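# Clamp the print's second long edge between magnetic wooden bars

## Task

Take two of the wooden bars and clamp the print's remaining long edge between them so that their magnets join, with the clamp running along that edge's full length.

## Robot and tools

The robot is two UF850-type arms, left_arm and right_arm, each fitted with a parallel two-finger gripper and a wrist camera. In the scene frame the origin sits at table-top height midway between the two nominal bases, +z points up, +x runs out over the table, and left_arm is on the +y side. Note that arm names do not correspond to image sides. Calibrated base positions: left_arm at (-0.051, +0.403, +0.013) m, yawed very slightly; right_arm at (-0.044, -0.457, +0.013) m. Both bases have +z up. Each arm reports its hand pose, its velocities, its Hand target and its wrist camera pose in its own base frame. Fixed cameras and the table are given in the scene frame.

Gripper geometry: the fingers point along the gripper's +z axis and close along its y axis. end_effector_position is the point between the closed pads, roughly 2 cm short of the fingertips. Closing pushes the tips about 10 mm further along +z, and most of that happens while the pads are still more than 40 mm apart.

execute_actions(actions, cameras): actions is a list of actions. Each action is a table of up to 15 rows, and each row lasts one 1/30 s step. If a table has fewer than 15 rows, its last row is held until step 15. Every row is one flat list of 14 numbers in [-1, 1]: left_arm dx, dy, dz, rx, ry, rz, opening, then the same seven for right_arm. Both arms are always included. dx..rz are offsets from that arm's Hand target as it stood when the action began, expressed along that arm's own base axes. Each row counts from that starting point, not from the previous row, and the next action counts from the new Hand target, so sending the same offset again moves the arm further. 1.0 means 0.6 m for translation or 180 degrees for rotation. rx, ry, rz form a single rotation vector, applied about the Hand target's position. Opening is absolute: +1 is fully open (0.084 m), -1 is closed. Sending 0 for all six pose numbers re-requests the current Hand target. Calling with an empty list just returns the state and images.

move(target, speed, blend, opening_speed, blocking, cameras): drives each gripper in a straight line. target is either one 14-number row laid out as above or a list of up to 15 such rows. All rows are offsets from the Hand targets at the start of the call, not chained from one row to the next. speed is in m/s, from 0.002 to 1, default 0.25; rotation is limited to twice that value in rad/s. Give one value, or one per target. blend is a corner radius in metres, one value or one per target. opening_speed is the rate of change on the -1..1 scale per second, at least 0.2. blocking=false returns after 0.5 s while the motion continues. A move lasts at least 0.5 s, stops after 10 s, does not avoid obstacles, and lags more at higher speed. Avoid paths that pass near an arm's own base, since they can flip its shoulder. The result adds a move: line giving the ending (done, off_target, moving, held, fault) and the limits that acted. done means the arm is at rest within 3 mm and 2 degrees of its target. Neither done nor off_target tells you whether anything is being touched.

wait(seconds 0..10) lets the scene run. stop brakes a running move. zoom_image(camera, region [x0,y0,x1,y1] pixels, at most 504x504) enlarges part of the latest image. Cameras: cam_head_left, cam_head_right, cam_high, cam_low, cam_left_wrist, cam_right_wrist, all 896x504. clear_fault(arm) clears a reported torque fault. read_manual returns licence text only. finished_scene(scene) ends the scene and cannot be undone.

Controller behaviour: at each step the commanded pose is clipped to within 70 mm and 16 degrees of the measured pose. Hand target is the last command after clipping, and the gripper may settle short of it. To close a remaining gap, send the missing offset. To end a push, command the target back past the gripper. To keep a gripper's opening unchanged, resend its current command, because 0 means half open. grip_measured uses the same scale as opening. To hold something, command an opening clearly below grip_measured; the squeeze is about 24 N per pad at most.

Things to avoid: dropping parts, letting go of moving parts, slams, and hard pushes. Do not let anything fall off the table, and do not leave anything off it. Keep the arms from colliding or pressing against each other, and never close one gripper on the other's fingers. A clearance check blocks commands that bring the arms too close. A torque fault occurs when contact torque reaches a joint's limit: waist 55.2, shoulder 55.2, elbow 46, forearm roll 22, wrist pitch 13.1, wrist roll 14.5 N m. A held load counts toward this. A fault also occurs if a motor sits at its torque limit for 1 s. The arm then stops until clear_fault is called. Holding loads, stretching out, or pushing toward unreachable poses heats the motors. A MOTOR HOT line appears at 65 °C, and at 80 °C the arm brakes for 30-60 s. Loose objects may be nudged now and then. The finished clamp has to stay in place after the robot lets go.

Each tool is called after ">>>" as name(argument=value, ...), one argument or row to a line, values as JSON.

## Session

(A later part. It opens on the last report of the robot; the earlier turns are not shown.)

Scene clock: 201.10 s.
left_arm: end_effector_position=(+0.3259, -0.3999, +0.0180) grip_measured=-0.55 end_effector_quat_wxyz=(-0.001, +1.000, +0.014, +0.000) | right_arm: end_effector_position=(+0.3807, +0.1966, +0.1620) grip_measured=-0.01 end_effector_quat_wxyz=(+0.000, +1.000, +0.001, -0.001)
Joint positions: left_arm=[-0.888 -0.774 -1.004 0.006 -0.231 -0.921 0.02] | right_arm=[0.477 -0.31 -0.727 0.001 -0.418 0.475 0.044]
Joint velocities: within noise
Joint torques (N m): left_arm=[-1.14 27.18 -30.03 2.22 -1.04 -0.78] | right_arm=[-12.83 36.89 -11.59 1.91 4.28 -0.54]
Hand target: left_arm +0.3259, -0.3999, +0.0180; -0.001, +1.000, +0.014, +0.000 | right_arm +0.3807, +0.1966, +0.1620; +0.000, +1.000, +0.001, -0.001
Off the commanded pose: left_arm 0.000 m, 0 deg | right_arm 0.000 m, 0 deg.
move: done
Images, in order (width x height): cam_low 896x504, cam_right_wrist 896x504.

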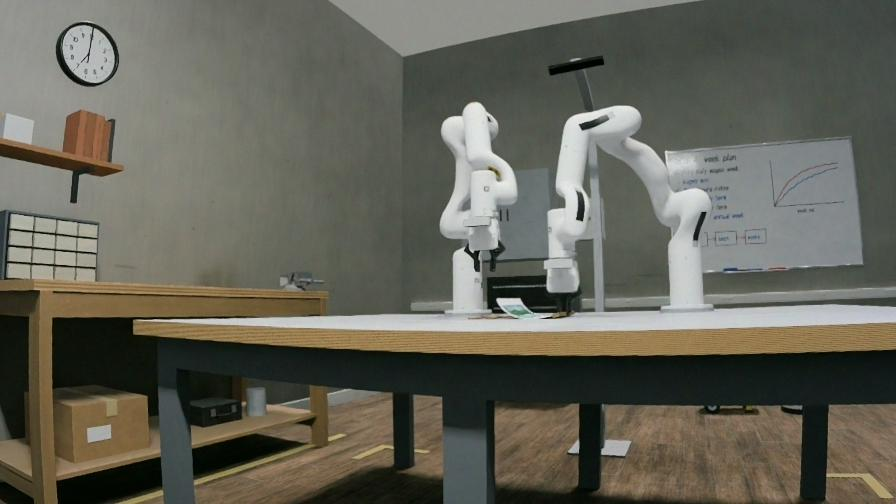

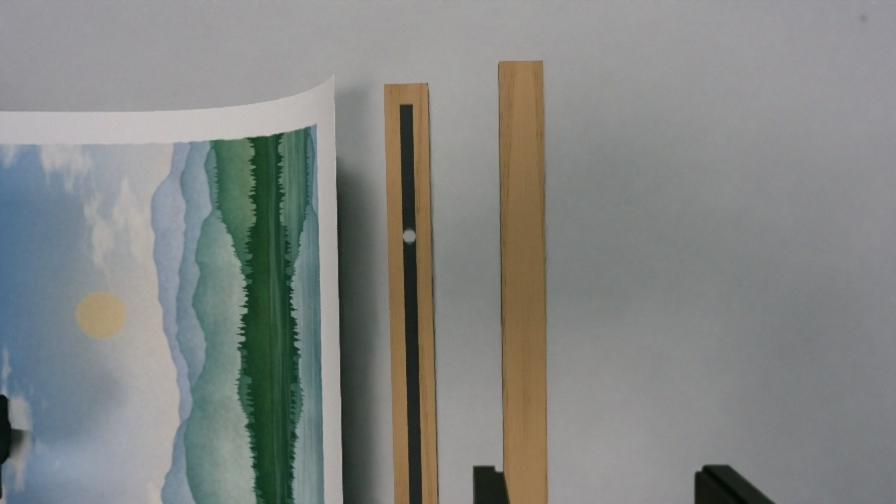

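>>> move(
  target=[0,-0.0142,0,0,0,0.0017,-0.75,0,0.0033,-0.17,0,0,0.0033,0],
  speed=0.1,
  cameras=["cam_right_wrist","cam_low"],
)

>>> zoom_image(
  camera="cam_low",
  region=[460, 240, 620, 330],
)

Scene clock: 207.80 s.
left_arm: end_effector_position=(+0.3259, -0.4085, +0.0180) grip_measured=-0.55 end_effector_quat_wxyz=(-0.001, +1.000, +0.017, +0.000) | right_arm: end_effector_position=(+0.3807, +0.1986, +0.0601) grip_measured=-0.01 end_effector_quat_wxyz=(+0.000, +1.000, +0.006, -0.001)
Joint positions: left_arm=[-0.898 -0.783 -1.025 0.005 -0.241 -0.937 0.02] | right_arm=[0.481 -0.552 -0.735 0.002 -0.184 0.467 0.044]
Joint velocities: within noise
Joint torques (N m): left_arm=[-9.77 26.93 -32.39 0.91 -1.15 -0.81] | right_arm=[11.8 21.22 -14.79 3.29 4.4 -0.63]
Hand target: left_arm +0.3259, -0.4084, +0.0180; -0.001, +1.000, +0.017, +0.000 | right_arm +0.3807, +0.1986, +0.0600; +0.000, +1.000, +0.006, -0.001
Off the commanded pose: left_arm 0.000 m, 0 deg | right_arm 0.000 m, 0 deg.
move: done
Images, in order (width x height): cam_low 896x504, cam_right_wrist 896x504.

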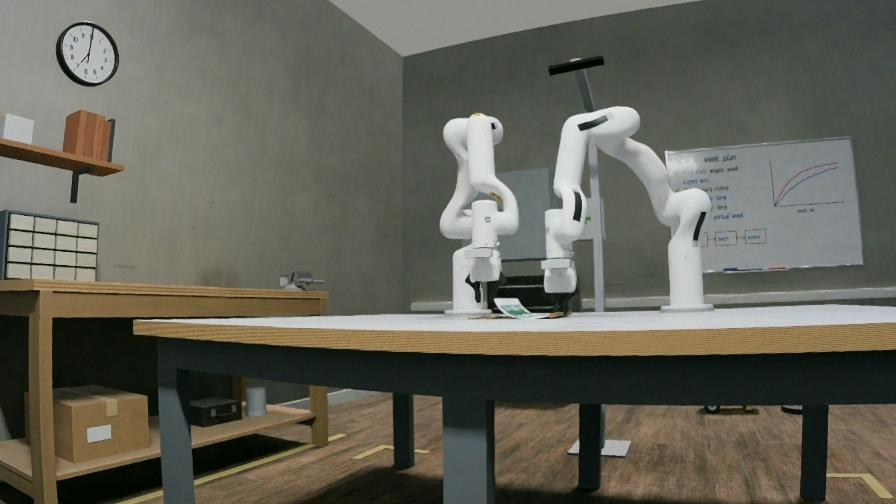

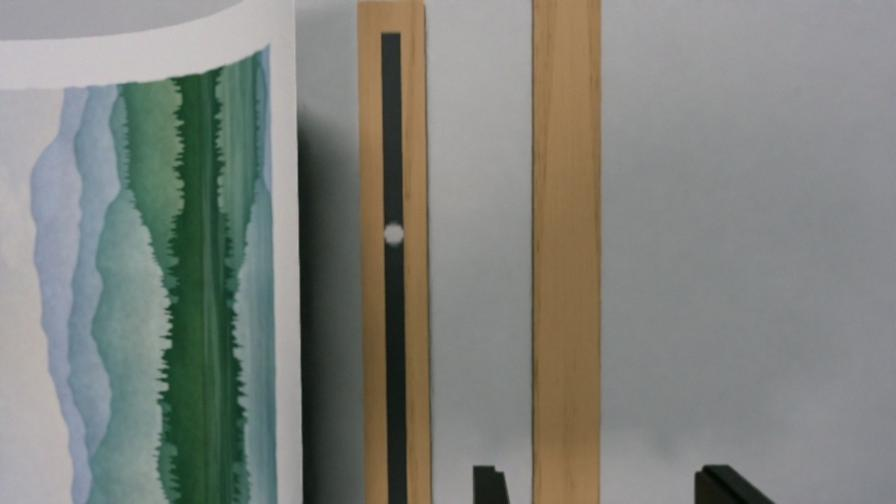

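Scaled by 3.150 from the camera's 896x504 image, which has a finer 1280x720 frame.

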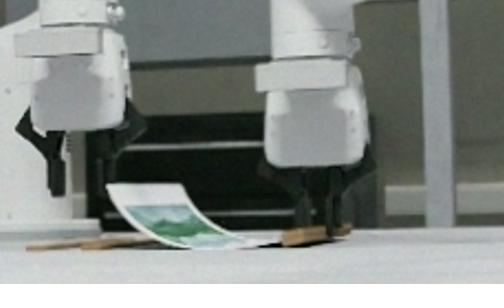

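>>> move(
  target=[
    [0,0,0,0,0,0,-0.75,0,0,-0.0825,0,0,0,0],
  ],
  speed=0.06,
  cameras=["cam_right_wrist"],
)

>>> move(
  target=[0,0,0,0,0,0,-0.75,0,0,0,0,0,0,-0.8],
  opening_speed=0.6,
  cameras=["cam_right_wrist","cam_low"],
)

>>> zoom_image(
  camera="cam_low",
  region=[430, 250, 590, 330],
)

Scene clock: 214.53 s.
left_arm: end_effector_position=(+0.3259, -0.4084, +0.0180) grip_measured=-0.55 end_effector_quat_wxyz=(-0.001, +1.000, +0.017, +0.000) | right_arm: end_effector_position=(+0.3807, +0.1986, +0.0106) grip_measured=-0.01 end_effector_quat_wxyz=(+0.000, +1.000, +0.006, -0.001)
Joint positions: left_arm=[-0.898 -0.783 -1.025 0.006 -0.241 -0.937 0.02] | right_arm=[0.481 -0.68 -0.762 0.004 -0.083 0.465 0.044]
Joint velocities: within noise
Joint torques (N m): left_arm=[-9.8 31.82 -14.24 2.43 -0.31 -0.85] | right_arm=[11.6 23.47 -13.37 3.28 4.24 -0.66]
Hand target: left_arm +0.3259, -0.4084, +0.0180; -0.001, +1.000, +0.017, +0.000 | right_arm +0.3807, +0.1986, +0.0105; +0.000, +1.000, +0.006, -0.001
Off the commanded pose: left_arm 0.000 m, 0 deg | right_arm 0.000 m, 0 deg.
move: done
Images, in order (width x height): cam_right_wrist 896x504.

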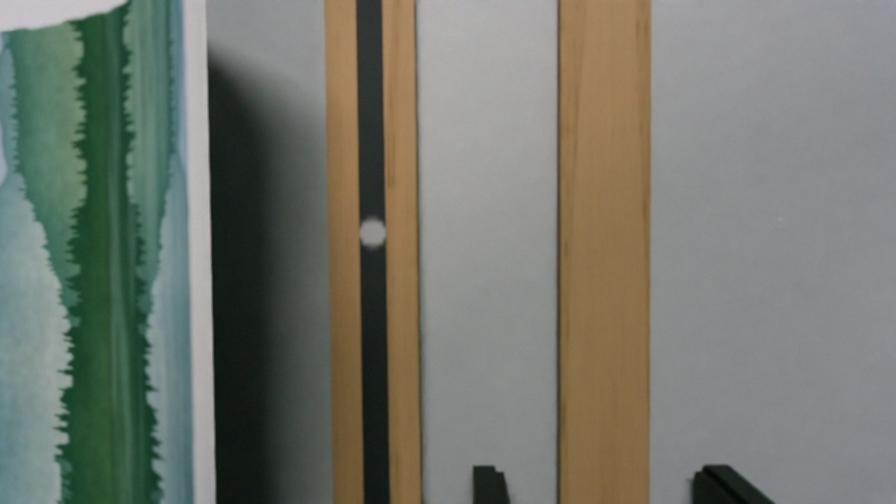

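Scene clock: 216.07 s.
left_arm: end_effector_position=(+0.3259, -0.4084, +0.0180) grip_measured=-0.55 end_effector_quat_wxyz=(-0.001, +1.000, +0.017, +0.000) | right_arm: end_effector_position=(+0.3807, +0.1986, +0.0105) grip_measured=-0.56 end_effector_quat_wxyz=(+0.000, +1.000, +0.006, -0.001)
Joint positions: left_arm=[-0.898 -0.783 -1.024 0.006 -0.241 -0.937 0.02] | right_arm=[0.481 -0.68 -0.762 0.004 -0.083 0.465 0.02]
Joint velocities: within noise
Joint torques (N m): left_arm=[-8.3 31.58 -13.67 2.18 -0.15 -0.77] | right_arm=[5.61 26.1 -10.36 3 4.04 -0.63]
Hand target: left_arm +0.3259, -0.4084, +0.0180; -0.001, +1.000, +0.017, +0.000 | right_arm +0.3807, +0.1986, +0.0105; +0.000, +1.000, +0.006, -0.001
Off the commanded pose: left_arm 0.000 m, 0 deg | right_arm 0.000 m, 0 deg.
move: done
Images, in order (width x height): cam_low 896x504, cam_right_wrist 896x504.

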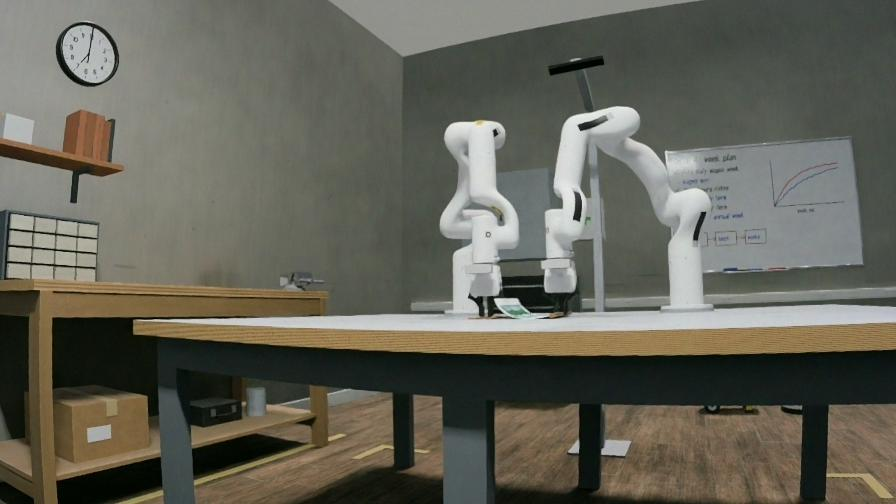

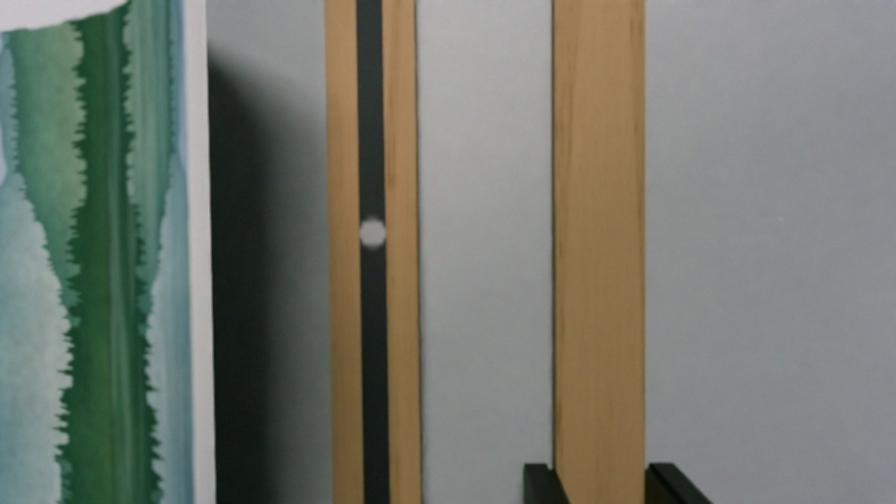

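Scaled by 3.150 from the camera's 896x504 image, which has a finer 1280x720 frame.

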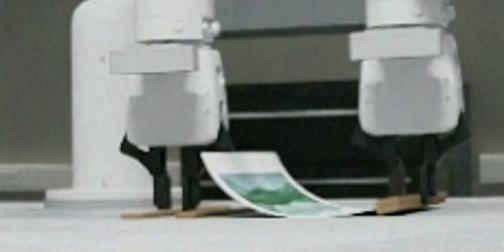

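>>> move(
  target=[
    [0,0,0,0,0,0,-0.75,0,0,0.15,0,0,0,-0.8],
    [0,0,0,0,0,0,-0.75,-0.0158,0.1183,0.15,0,0,0.0033,-0.8],
  ],
  speed=0.1,
)

>>> zoom_image(
  camera="cam_low",
  region=[430, 230, 610, 330],
)

Scene clock: 236.90 s.
left_arm: end_effector_position=(+0.3259, -0.4084, +0.0180) grip_measured=-0.55 end_effector_quat_wxyz=(-0.001, +1.000, +0.017, +0.000) | right_arm: end_effector_position=(+0.3712, +0.2695, +0.1005) grip_measured=-0.56 end_effector_quat_wxyz=(+0.000, +1.000, +0.011, -0.001)
Joint positions: left_arm=[-0.898 -0.783 -1.024 0.006 -0.241 -0.937 0.02] | right_arm=[0.628 -0.502 -0.808 0.002 -0.307 0.604 0.02]
Joint velocities: within noise
Joint torques (N m): left_arm=[-9.13 42.79 -13.34 2.53 0.79 -0.68] | right_arm=[11.73 23.33 -16.74 -1.53 -3.74 0.68]
Hand target: left_arm +0.3259, -0.4084, +0.0180; -0.001, +1.000, +0.017, +0.000 | right_arm +0.3712, +0.2696, +0.1005; +0.000, +1.000, +0.011, -0.001
Off the commanded pose: left_arm 0.000 m, 0 deg | right_arm 0.000 m, 0 deg.
move: done

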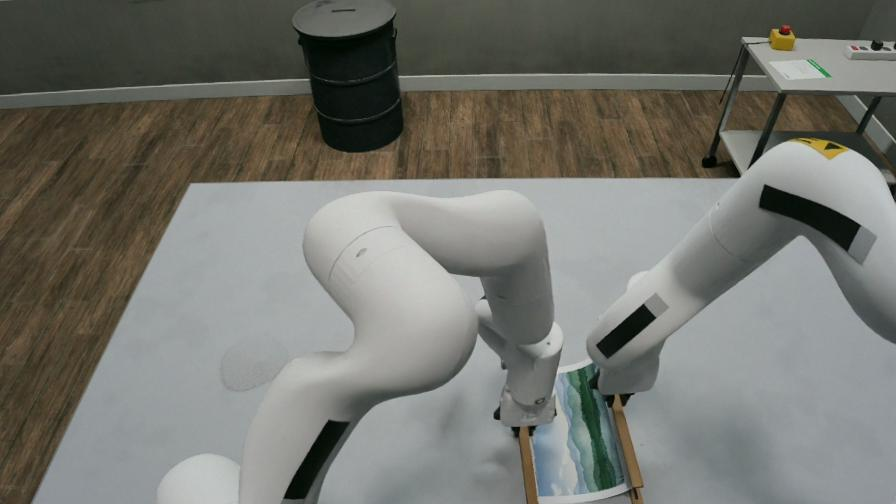

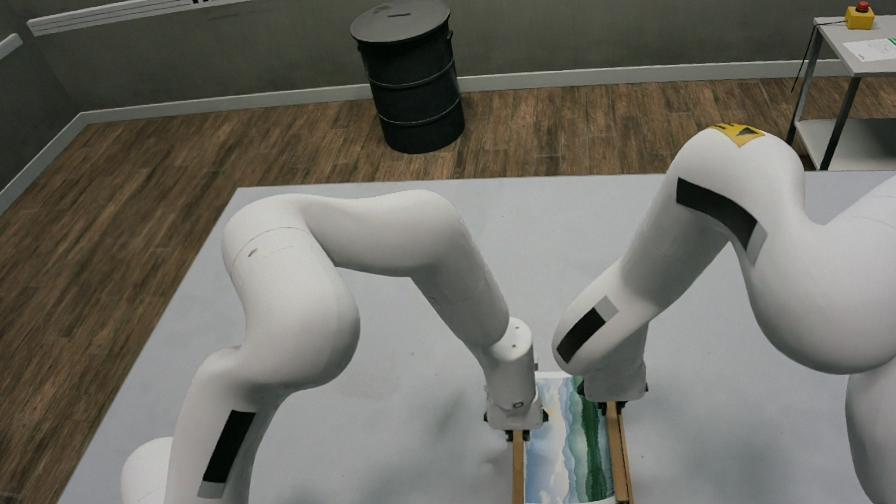

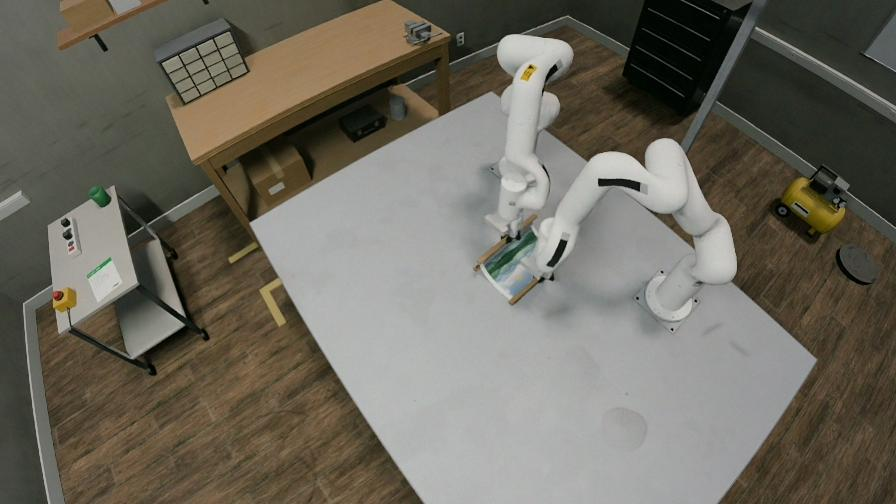

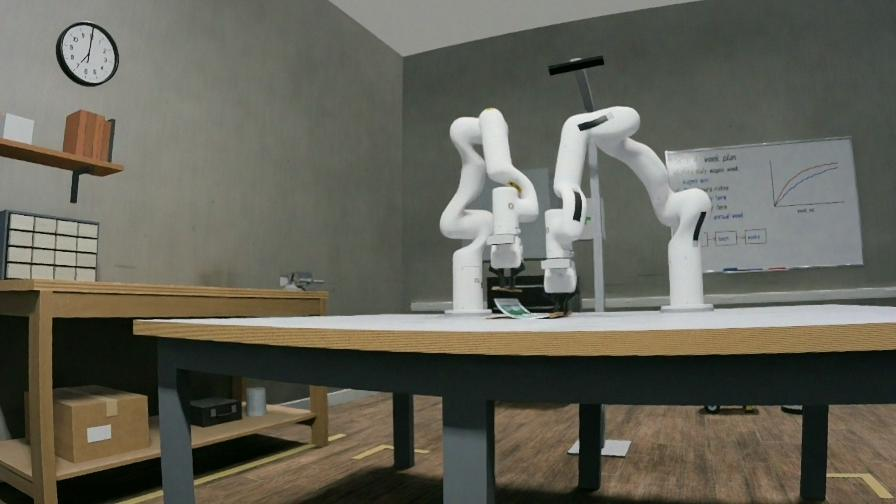

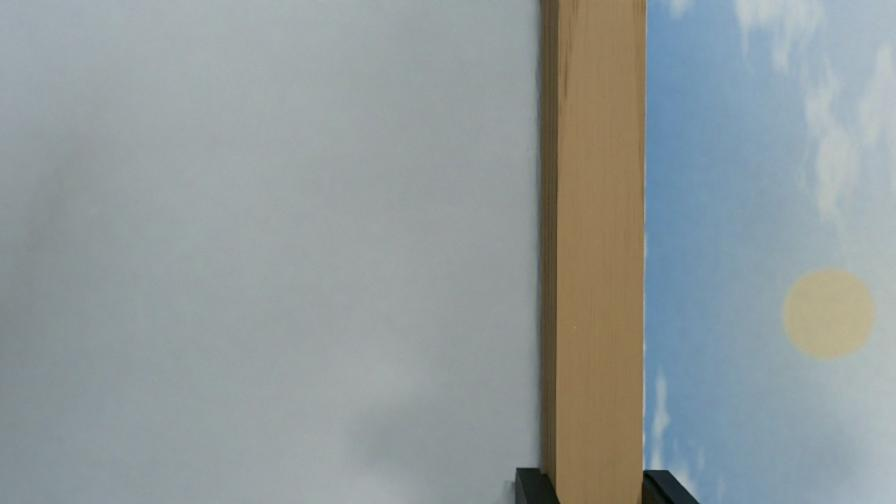

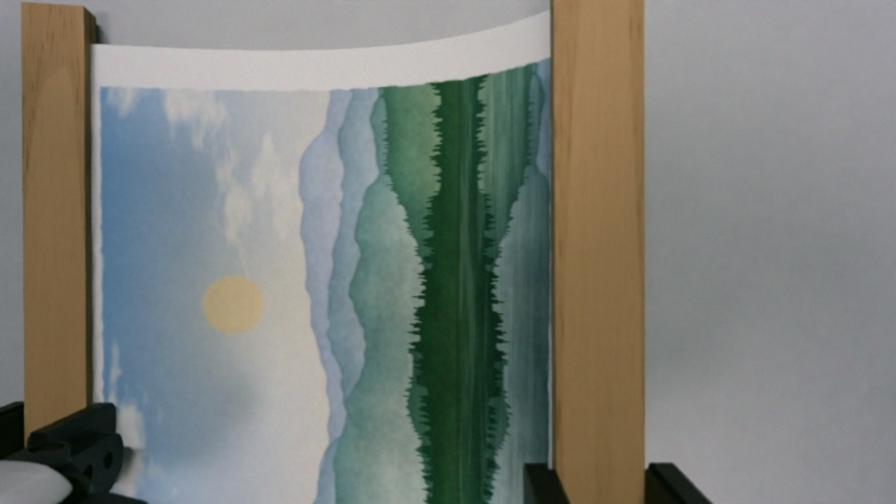

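Scaled by 2.800 from the camera's 896x504 image, which has a finer 1280x720 frame.

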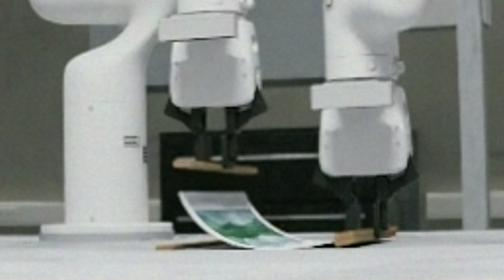

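>>> move(
  target=[
    [0,0,0,0,0,0,-0.75,0,0,-0.0917,0,0,0,-0.8],
    [0,0,0,0,0,0,-0.75,0,0,-0.118,0,0,0,-0.8],
  ],
  speed=0.05,
  cameras=["cam_right_wrist","cam_low","cam_head_right"],
)

>>> zoom_image(
  camera="cam_low",
  region=[430, 230, 610, 330],
)

>>> zoom_image(
  camera="cam_head_right",
  region=[480, 350, 680, 504],
)

Scene clock: 242.67 s.
left_arm: end_effector_position=(+0.3259, -0.4084, +0.0180) grip_measured=-0.55 end_effector_quat_wxyz=(-0.001, +1.000, +0.017, +0.000) | right_arm: end_effector_position=(+0.3712, +0.2696, +0.0298) grip_measured=-0.56 end_effector_quat_wxyz=(+0.000, +1.000, +0.011, -0.001)
Joint positions: left_arm=[-0.898 -0.783 -1.024 0.006 -0.241 -0.937 0.02] | right_arm=[0.628 -0.668 -0.832 0.003 -0.165 0.603 0.02]
Joint velocities: within noise
Joint torques (N m): left_arm=[-9.11 44.67 -13.46 2.24 0.78 -0.57] | right_arm=[11.83 23.45 -13.98 1.91 4.81 -0.33]
Hand target: left_arm +0.3259, -0.4084, +0.0180; -0.001, +1.000, +0.017, +0.000 | right_arm +0.3712, +0.2696, +0.0297; +0.000, +1.000, +0.011, -0.001
Off the commanded pose: left_arm 0.000 m, 0 deg | right_arm 0.000 m, 0 deg.
move: done
Images, in order (width x height): cam_head_right 896x504, cam_low 896x504, cam_right_wrist 896x504.

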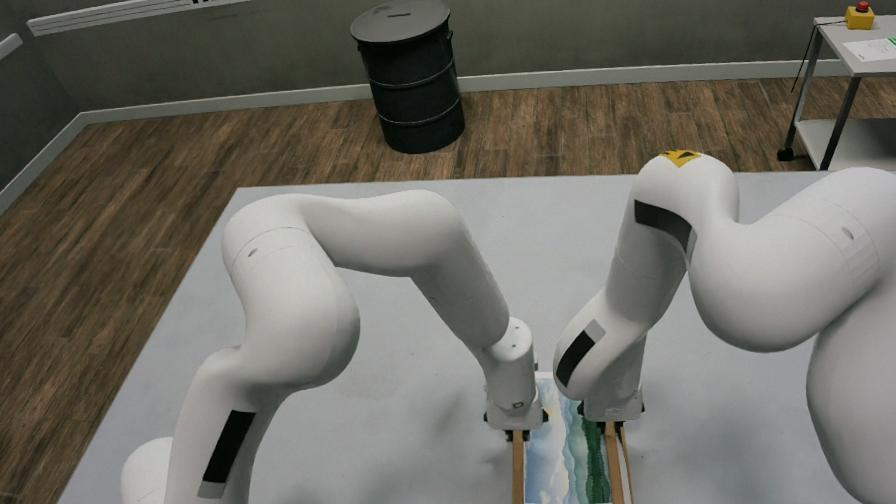

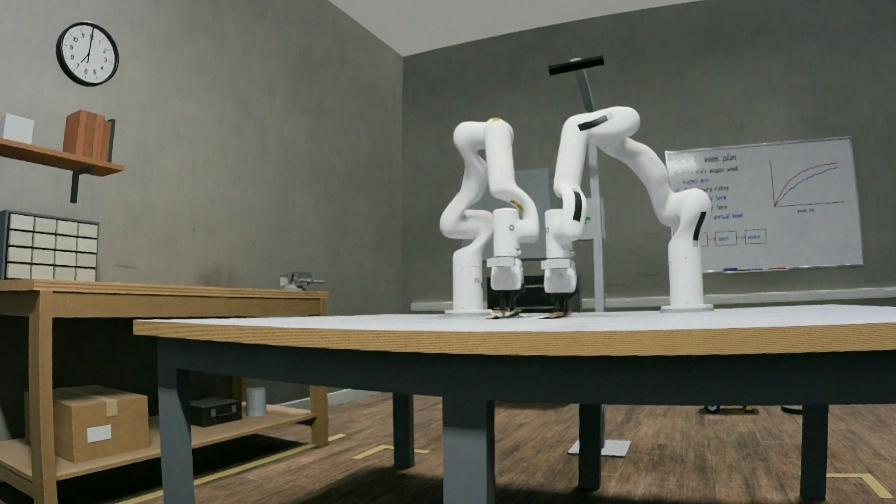

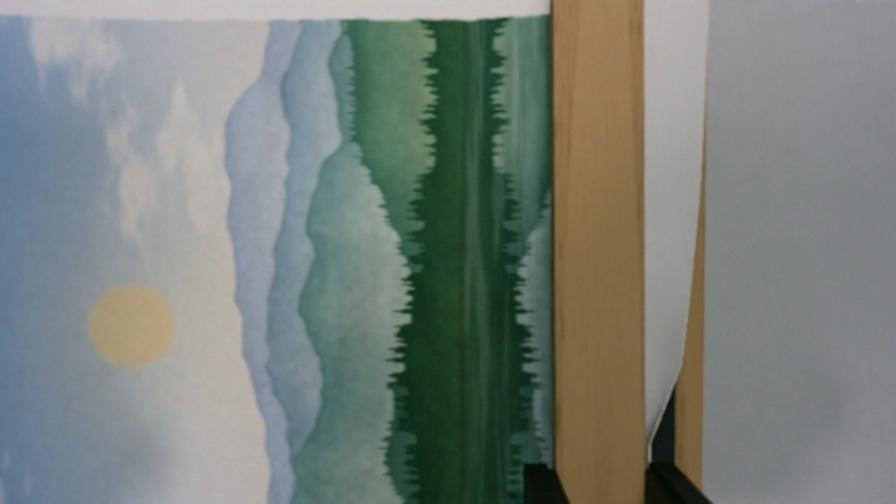

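Scaled by 2.800 from the camera's 896x504 image, which has a finer 1280x720 frame.

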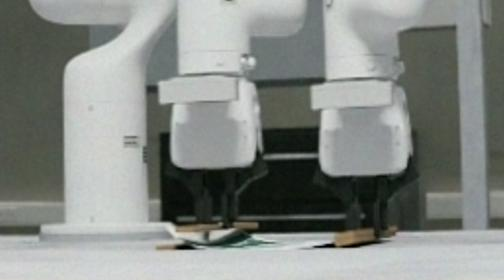

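Scaled by 2.520 from the camera's 896x504 image, which has a finer 1280x720 frame.

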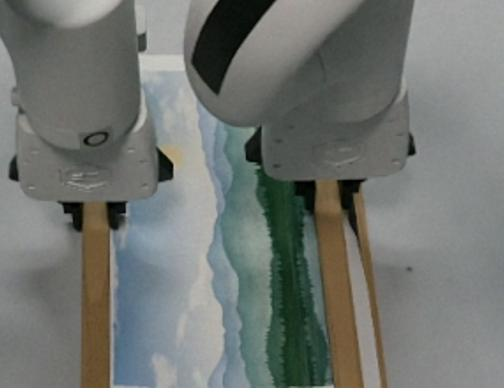

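>>> move(
  target=[
    [0,0,0,0,0,0,-0.75,0,-0.0333,-0.005,0,0,0,-0.8],
  ],
  speed=0.04,
  cameras=["cam_right_wrist","cam_low","cam_head_right","cam_head_left"],
)

>>> zoom_image(
  camera="cam_low",
  region=[430, 270, 590, 330],
)

>>> zoom_image(
  camera="cam_head_left",
  region=[500, 370, 680, 504],
)

>>> zoom_image(
  camera="cam_right_wrist",
  region=[500, 250, 800, 504],
)

Scene clock: 265.40 s.
left_arm: end_effector_position=(+0.3259, -0.4084, +0.0180) grip_measured=-0.55 end_effector_quat_wxyz=(-0.001, +1.000, +0.017, +0.000) | right_arm: end_effector_position=(+0.3712, +0.2496, +0.0267) grip_measured=-0.56 end_effector_quat_wxyz=(+0.000, +1.000, +0.011, -0.001)
Joint positions: left_arm=[-0.898 -0.783 -1.024 0.006 -0.241 -0.937 0.02] | right_arm=[0.592 -0.661 -0.801 0.003 -0.142 0.567 0.02]
Joint velocities: within noise
Joint torques (N m): left_arm=[-8.31 44.31 -15.74 2.16 0.7 -0.53] | right_arm=[-13.1 43.98 -6.97 2.08 4.38 -0.68]
Hand target: left_arm +0.3259, -0.4084, +0.0180; -0.001, +1.000, +0.017, +0.000 | right_arm +0.3712, +0.2496, +0.0267; +0.000, +1.000, +0.011, -0.001
Off the commanded pose: left_arm 0.000 m, 0 deg | right_arm 0.000 m, 0 deg.
move: done
Images, in order (width x height): cam_head_left 896x504, cam_head_right 896x504, cam_low 896x504, cam_right_wrist 896x504.

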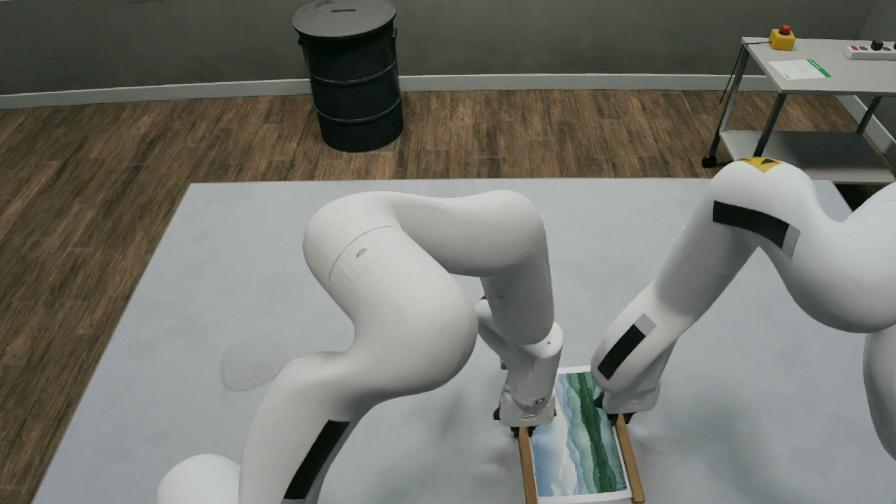

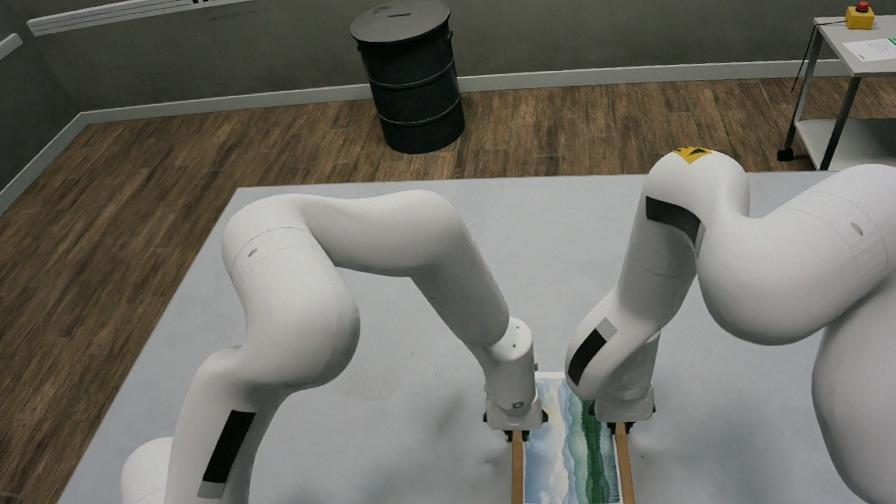

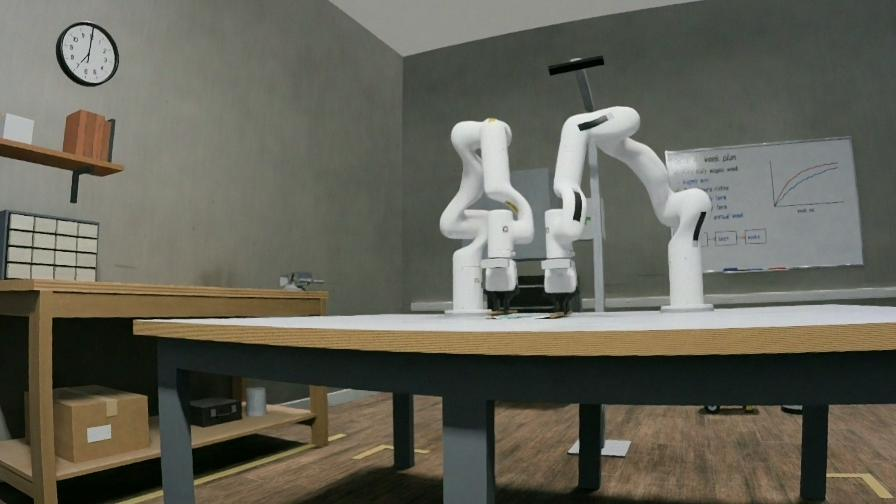

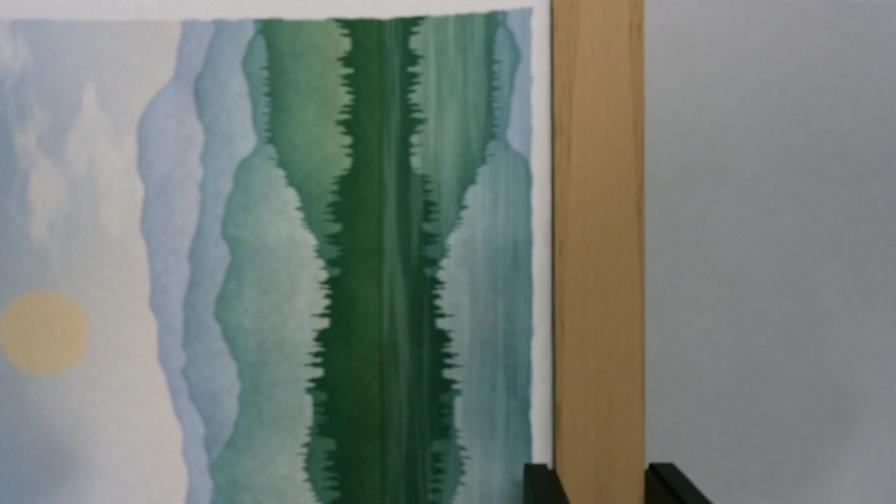

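Scaled by 3.150 from the camera's 896x504 image, which has a finer 1280x720 frame.

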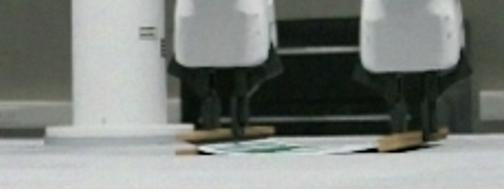

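Scaled by 2.800 from the camera's 896x504 image, which has a finer 1280x720 frame.

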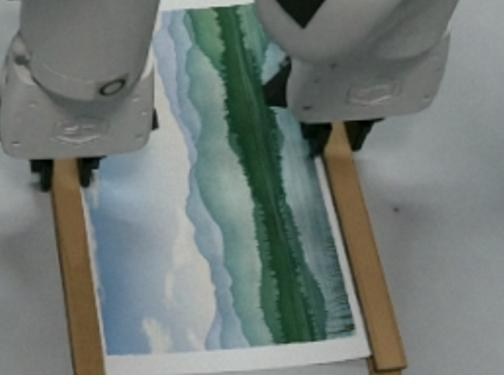

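Scaled by 1.680 from the camera's 896x504 image, which has a finer 1280x720 frame.

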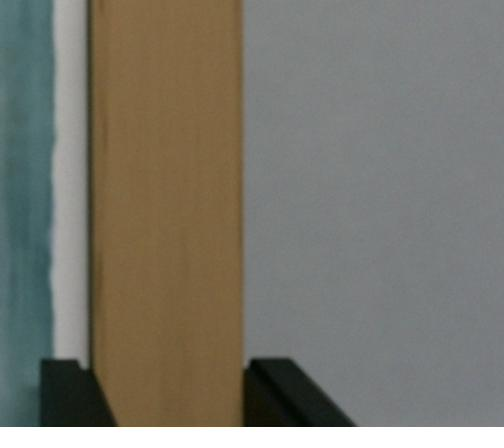

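>>> zoom_image(
  camera="cam_head_left",
  region=[600, 464, 670, 504],
)

>>> zoom_image(
  camera="cam_low",
  region=[475, 295, 545, 330],
)

>>> zoom_image(
  camera="cam_high",
  region=[460, 200, 560, 300],
)

Scaled by 7.200 from the camera's 896x504 image, which has a finer 1280x720 frame.

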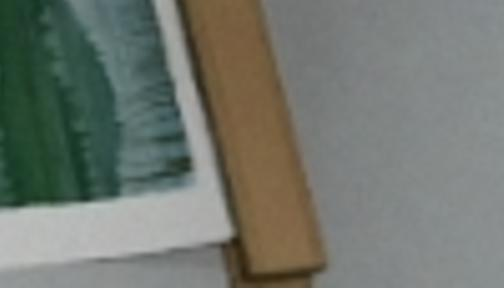

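Scaled by 7.200 from the camera's 896x504 image, which has a finer 1280x720 frame.

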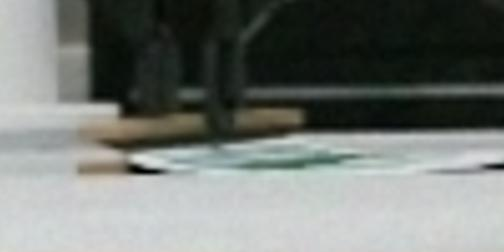

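This scene's latest camera images include none from cam_high. They are from: cam_head_left, cam_head_right, cam_low, cam_right_wrist. cam_high's image comes with the result of a call that names it in "cameras".

>>> zoom_image(
  camera="cam_low",
  region=[480, 304, 510, 324],
)

Scaled by 16.800 from the camera's 896x504 image, which has a finer 1280x720 frame.

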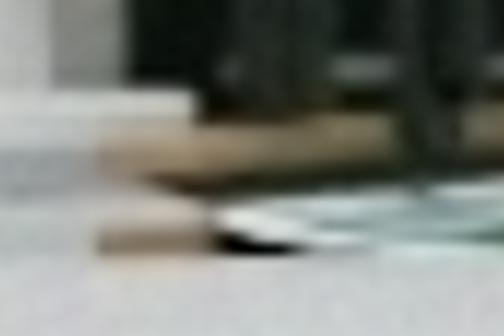

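>>> wait(
  seconds=0,
  cameras=["cam_high","cam_head_right"],
)

>>> zoom_image(
  camera="cam_high",
  region=[465, 240, 505, 280],
)

>>> zoom_image(
  camera="cam_head_right",
  region=[590, 454, 660, 504],
)

Scene clock: 282.13 s.
left_arm: end_effector_position=(+0.3259, -0.4084, +0.0180) grip_measured=-0.55 end_effector_quat_wxyz=(-0.001, +1.000, +0.017, +0.000) | right_arm: end_effector_position=(+0.3712, +0.2496, +0.0267) grip_measured=-0.56 end_effector_quat_wxyz=(+0.000, +1.000, +0.011, -0.001)
Joint positions: left_arm=[-0.898 -0.783 -1.024 0.006 -0.241 -0.937 0.02] | right_arm=[0.592 -0.661 -0.801 0.003 -0.142 0.567 0.02]
Joint velocities: within noise
Joint torques (N m): left_arm=[-8.73 45.02 -16.96 1.97 0.78 -0.38] | right_arm=[-8.93 31.7 -12.21 2.03 -0.18 -0.26]
Hand target: left_arm +0.3259, -0.4084, +0.0180; -0.001, +1.000, +0.017, +0.000 | right_arm +0.3712, +0.2496, +0.0267; +0.000, +1.000, +0.011, -0.001
Tool commands: left_gripper/opening=-0.75 right_gripper/opening=-0.8
Off the commanded pose: left_arm 0.000 m, 0 deg | right_arm 0.000 m, 0 deg.
Images, in order (width x height): cam_head_right 896x504, cam_high 896x504.

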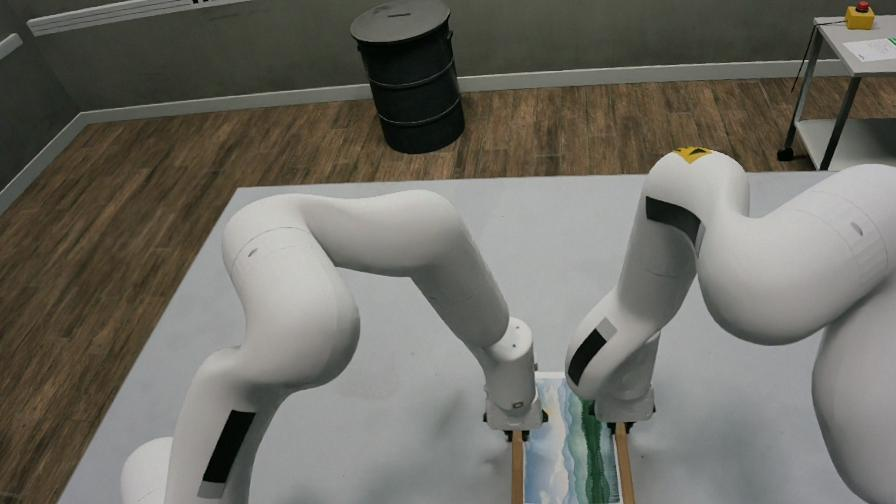

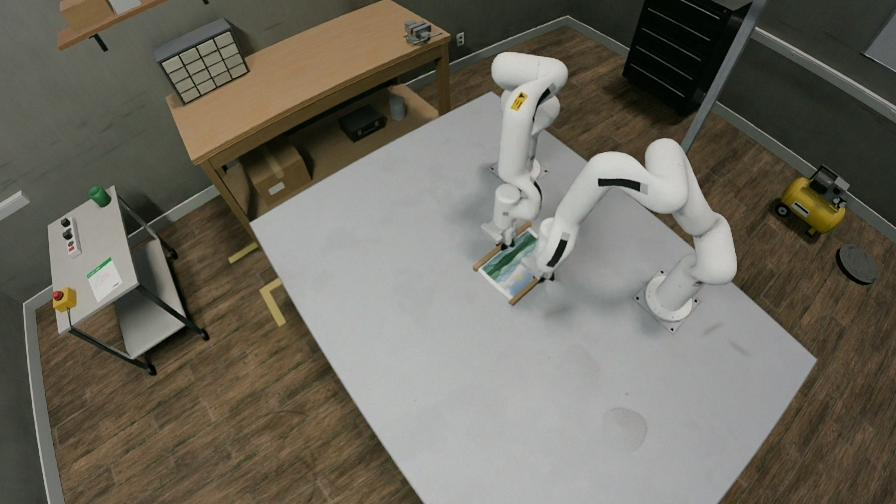

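Scaled by 12.600 from the camera's 896x504 image, which has a finer 1280x720 frame.

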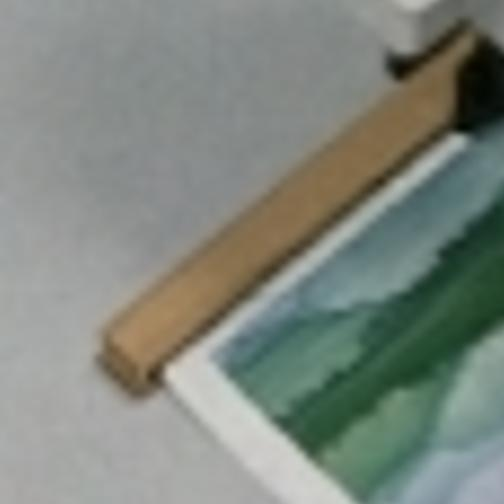

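Scaled by 7.200 from the camera's 896x504 image, which has a finer 1280x720 frame.

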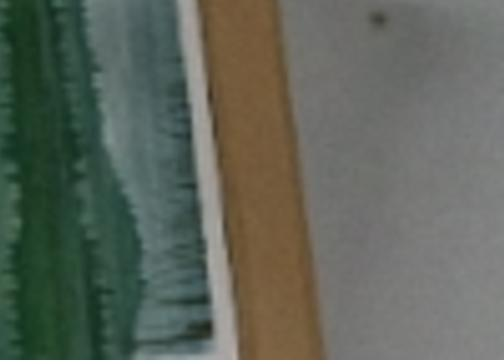

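>>> move(
  target=[
    [0,-0.0033,0,0,0,0,-0.75,0,-0.0017,0,0,0,0,-0.8],
    [0,-0.0033,0,0,0,0,-0.75,0,-0.0017,-0.0133,0,0,0,-0.8],
  ],
  speed=0.03,
  cameras=["cam_right_wrist","cam_low","cam_head_left"],
)

>>> zoom_image(
  camera="cam_low",
  region=[475, 295, 545, 330],
)

>>> zoom_image(
  camera="cam_head_left",
  region=[600, 464, 670, 504],
)

Scene clock: 288.70 s.
left_arm: end_effector_position=(+0.3259, -0.4104, +0.0180) grip_measured=-0.55 end_effector_quat_wxyz=(-0.001, +1.000, +0.017, +0.000) | right_arm: end_effector_position=(+0.3712, +0.2486, +0.0188) grip_measured=-0.56 end_effector_quat_wxyz=(+0.000, +1.000, +0.011, -0.001)
Joint positions: left_arm=[-0.9 -0.786 -1.029 0.006 -0.244 -0.939 0.02] | right_arm=[0.59 -0.68 -0.805 0.004 -0.126 0.564 0.02]
Joint velocities: within noise
Joint torques (N m): left_arm=[-9.89 26.85 -32.77 -1.89 -0.89 -0.73] | right_arm=[-11.94 28.02 -14.35 2.2 4.57 -0.56]
Hand target: left_arm +0.3259, -0.4104, +0.0180; -0.001, +1.000, +0.017, +0.000 | right_arm +0.3712, +0.2486, +0.0188; +0.000, +1.000, +0.011, -0.001
Off the commanded pose: left_arm 0.000 m, 0 deg | right_arm 0.000 m, 0 deg.
move: done
Images, in order (width x height): cam_head_left 896x504, cam_low 896x504, cam_right_wrist 896x504.

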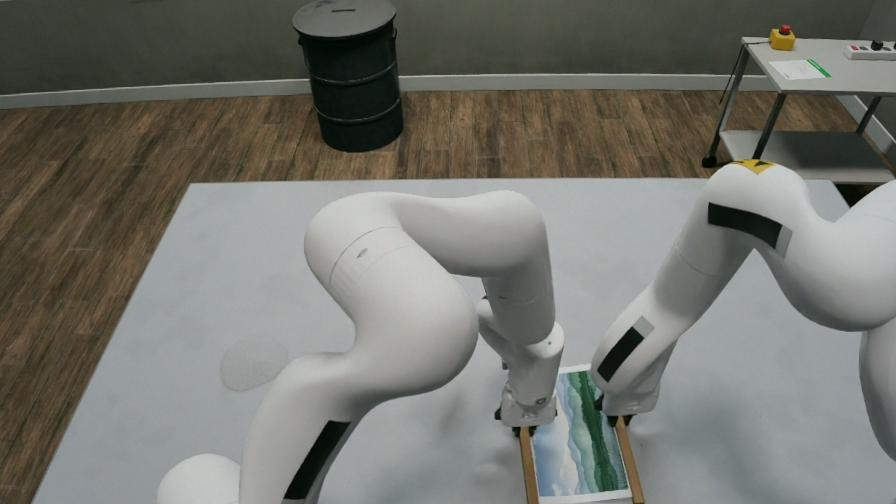

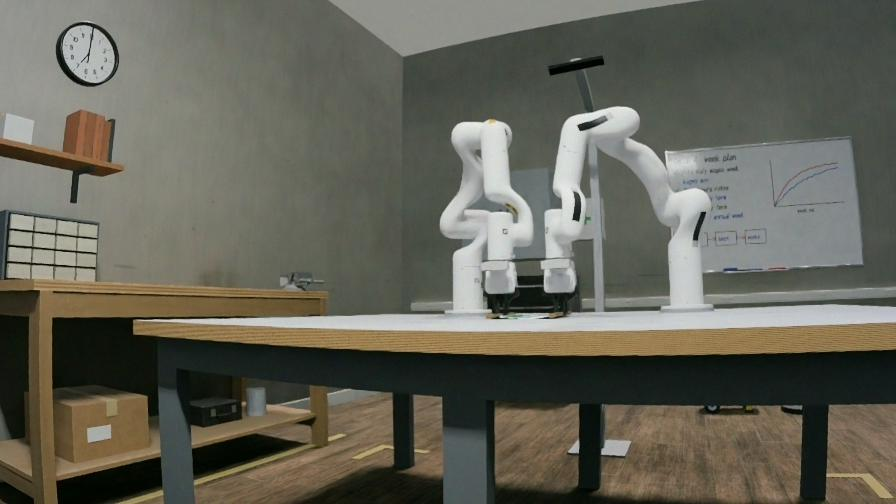

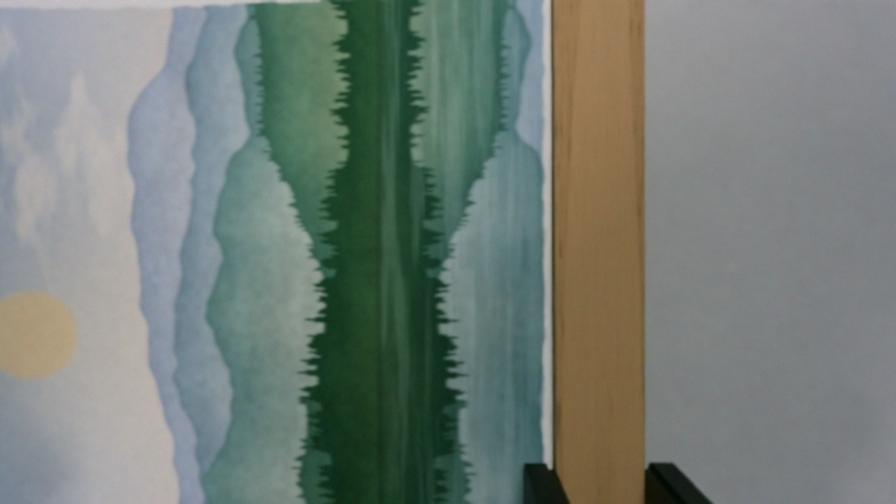

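Scaled by 7.200 from the camera's 896x504 image, which has a finer 1280x720 frame.

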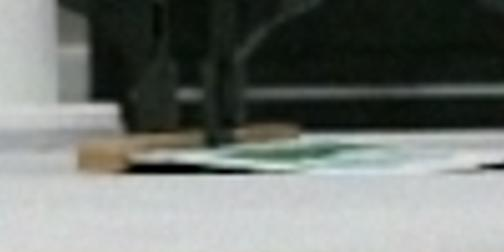

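Scaled by 7.200 from the camera's 896x504 image, which has a finer 1280x720 frame.

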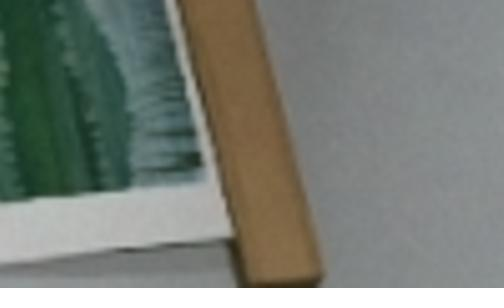

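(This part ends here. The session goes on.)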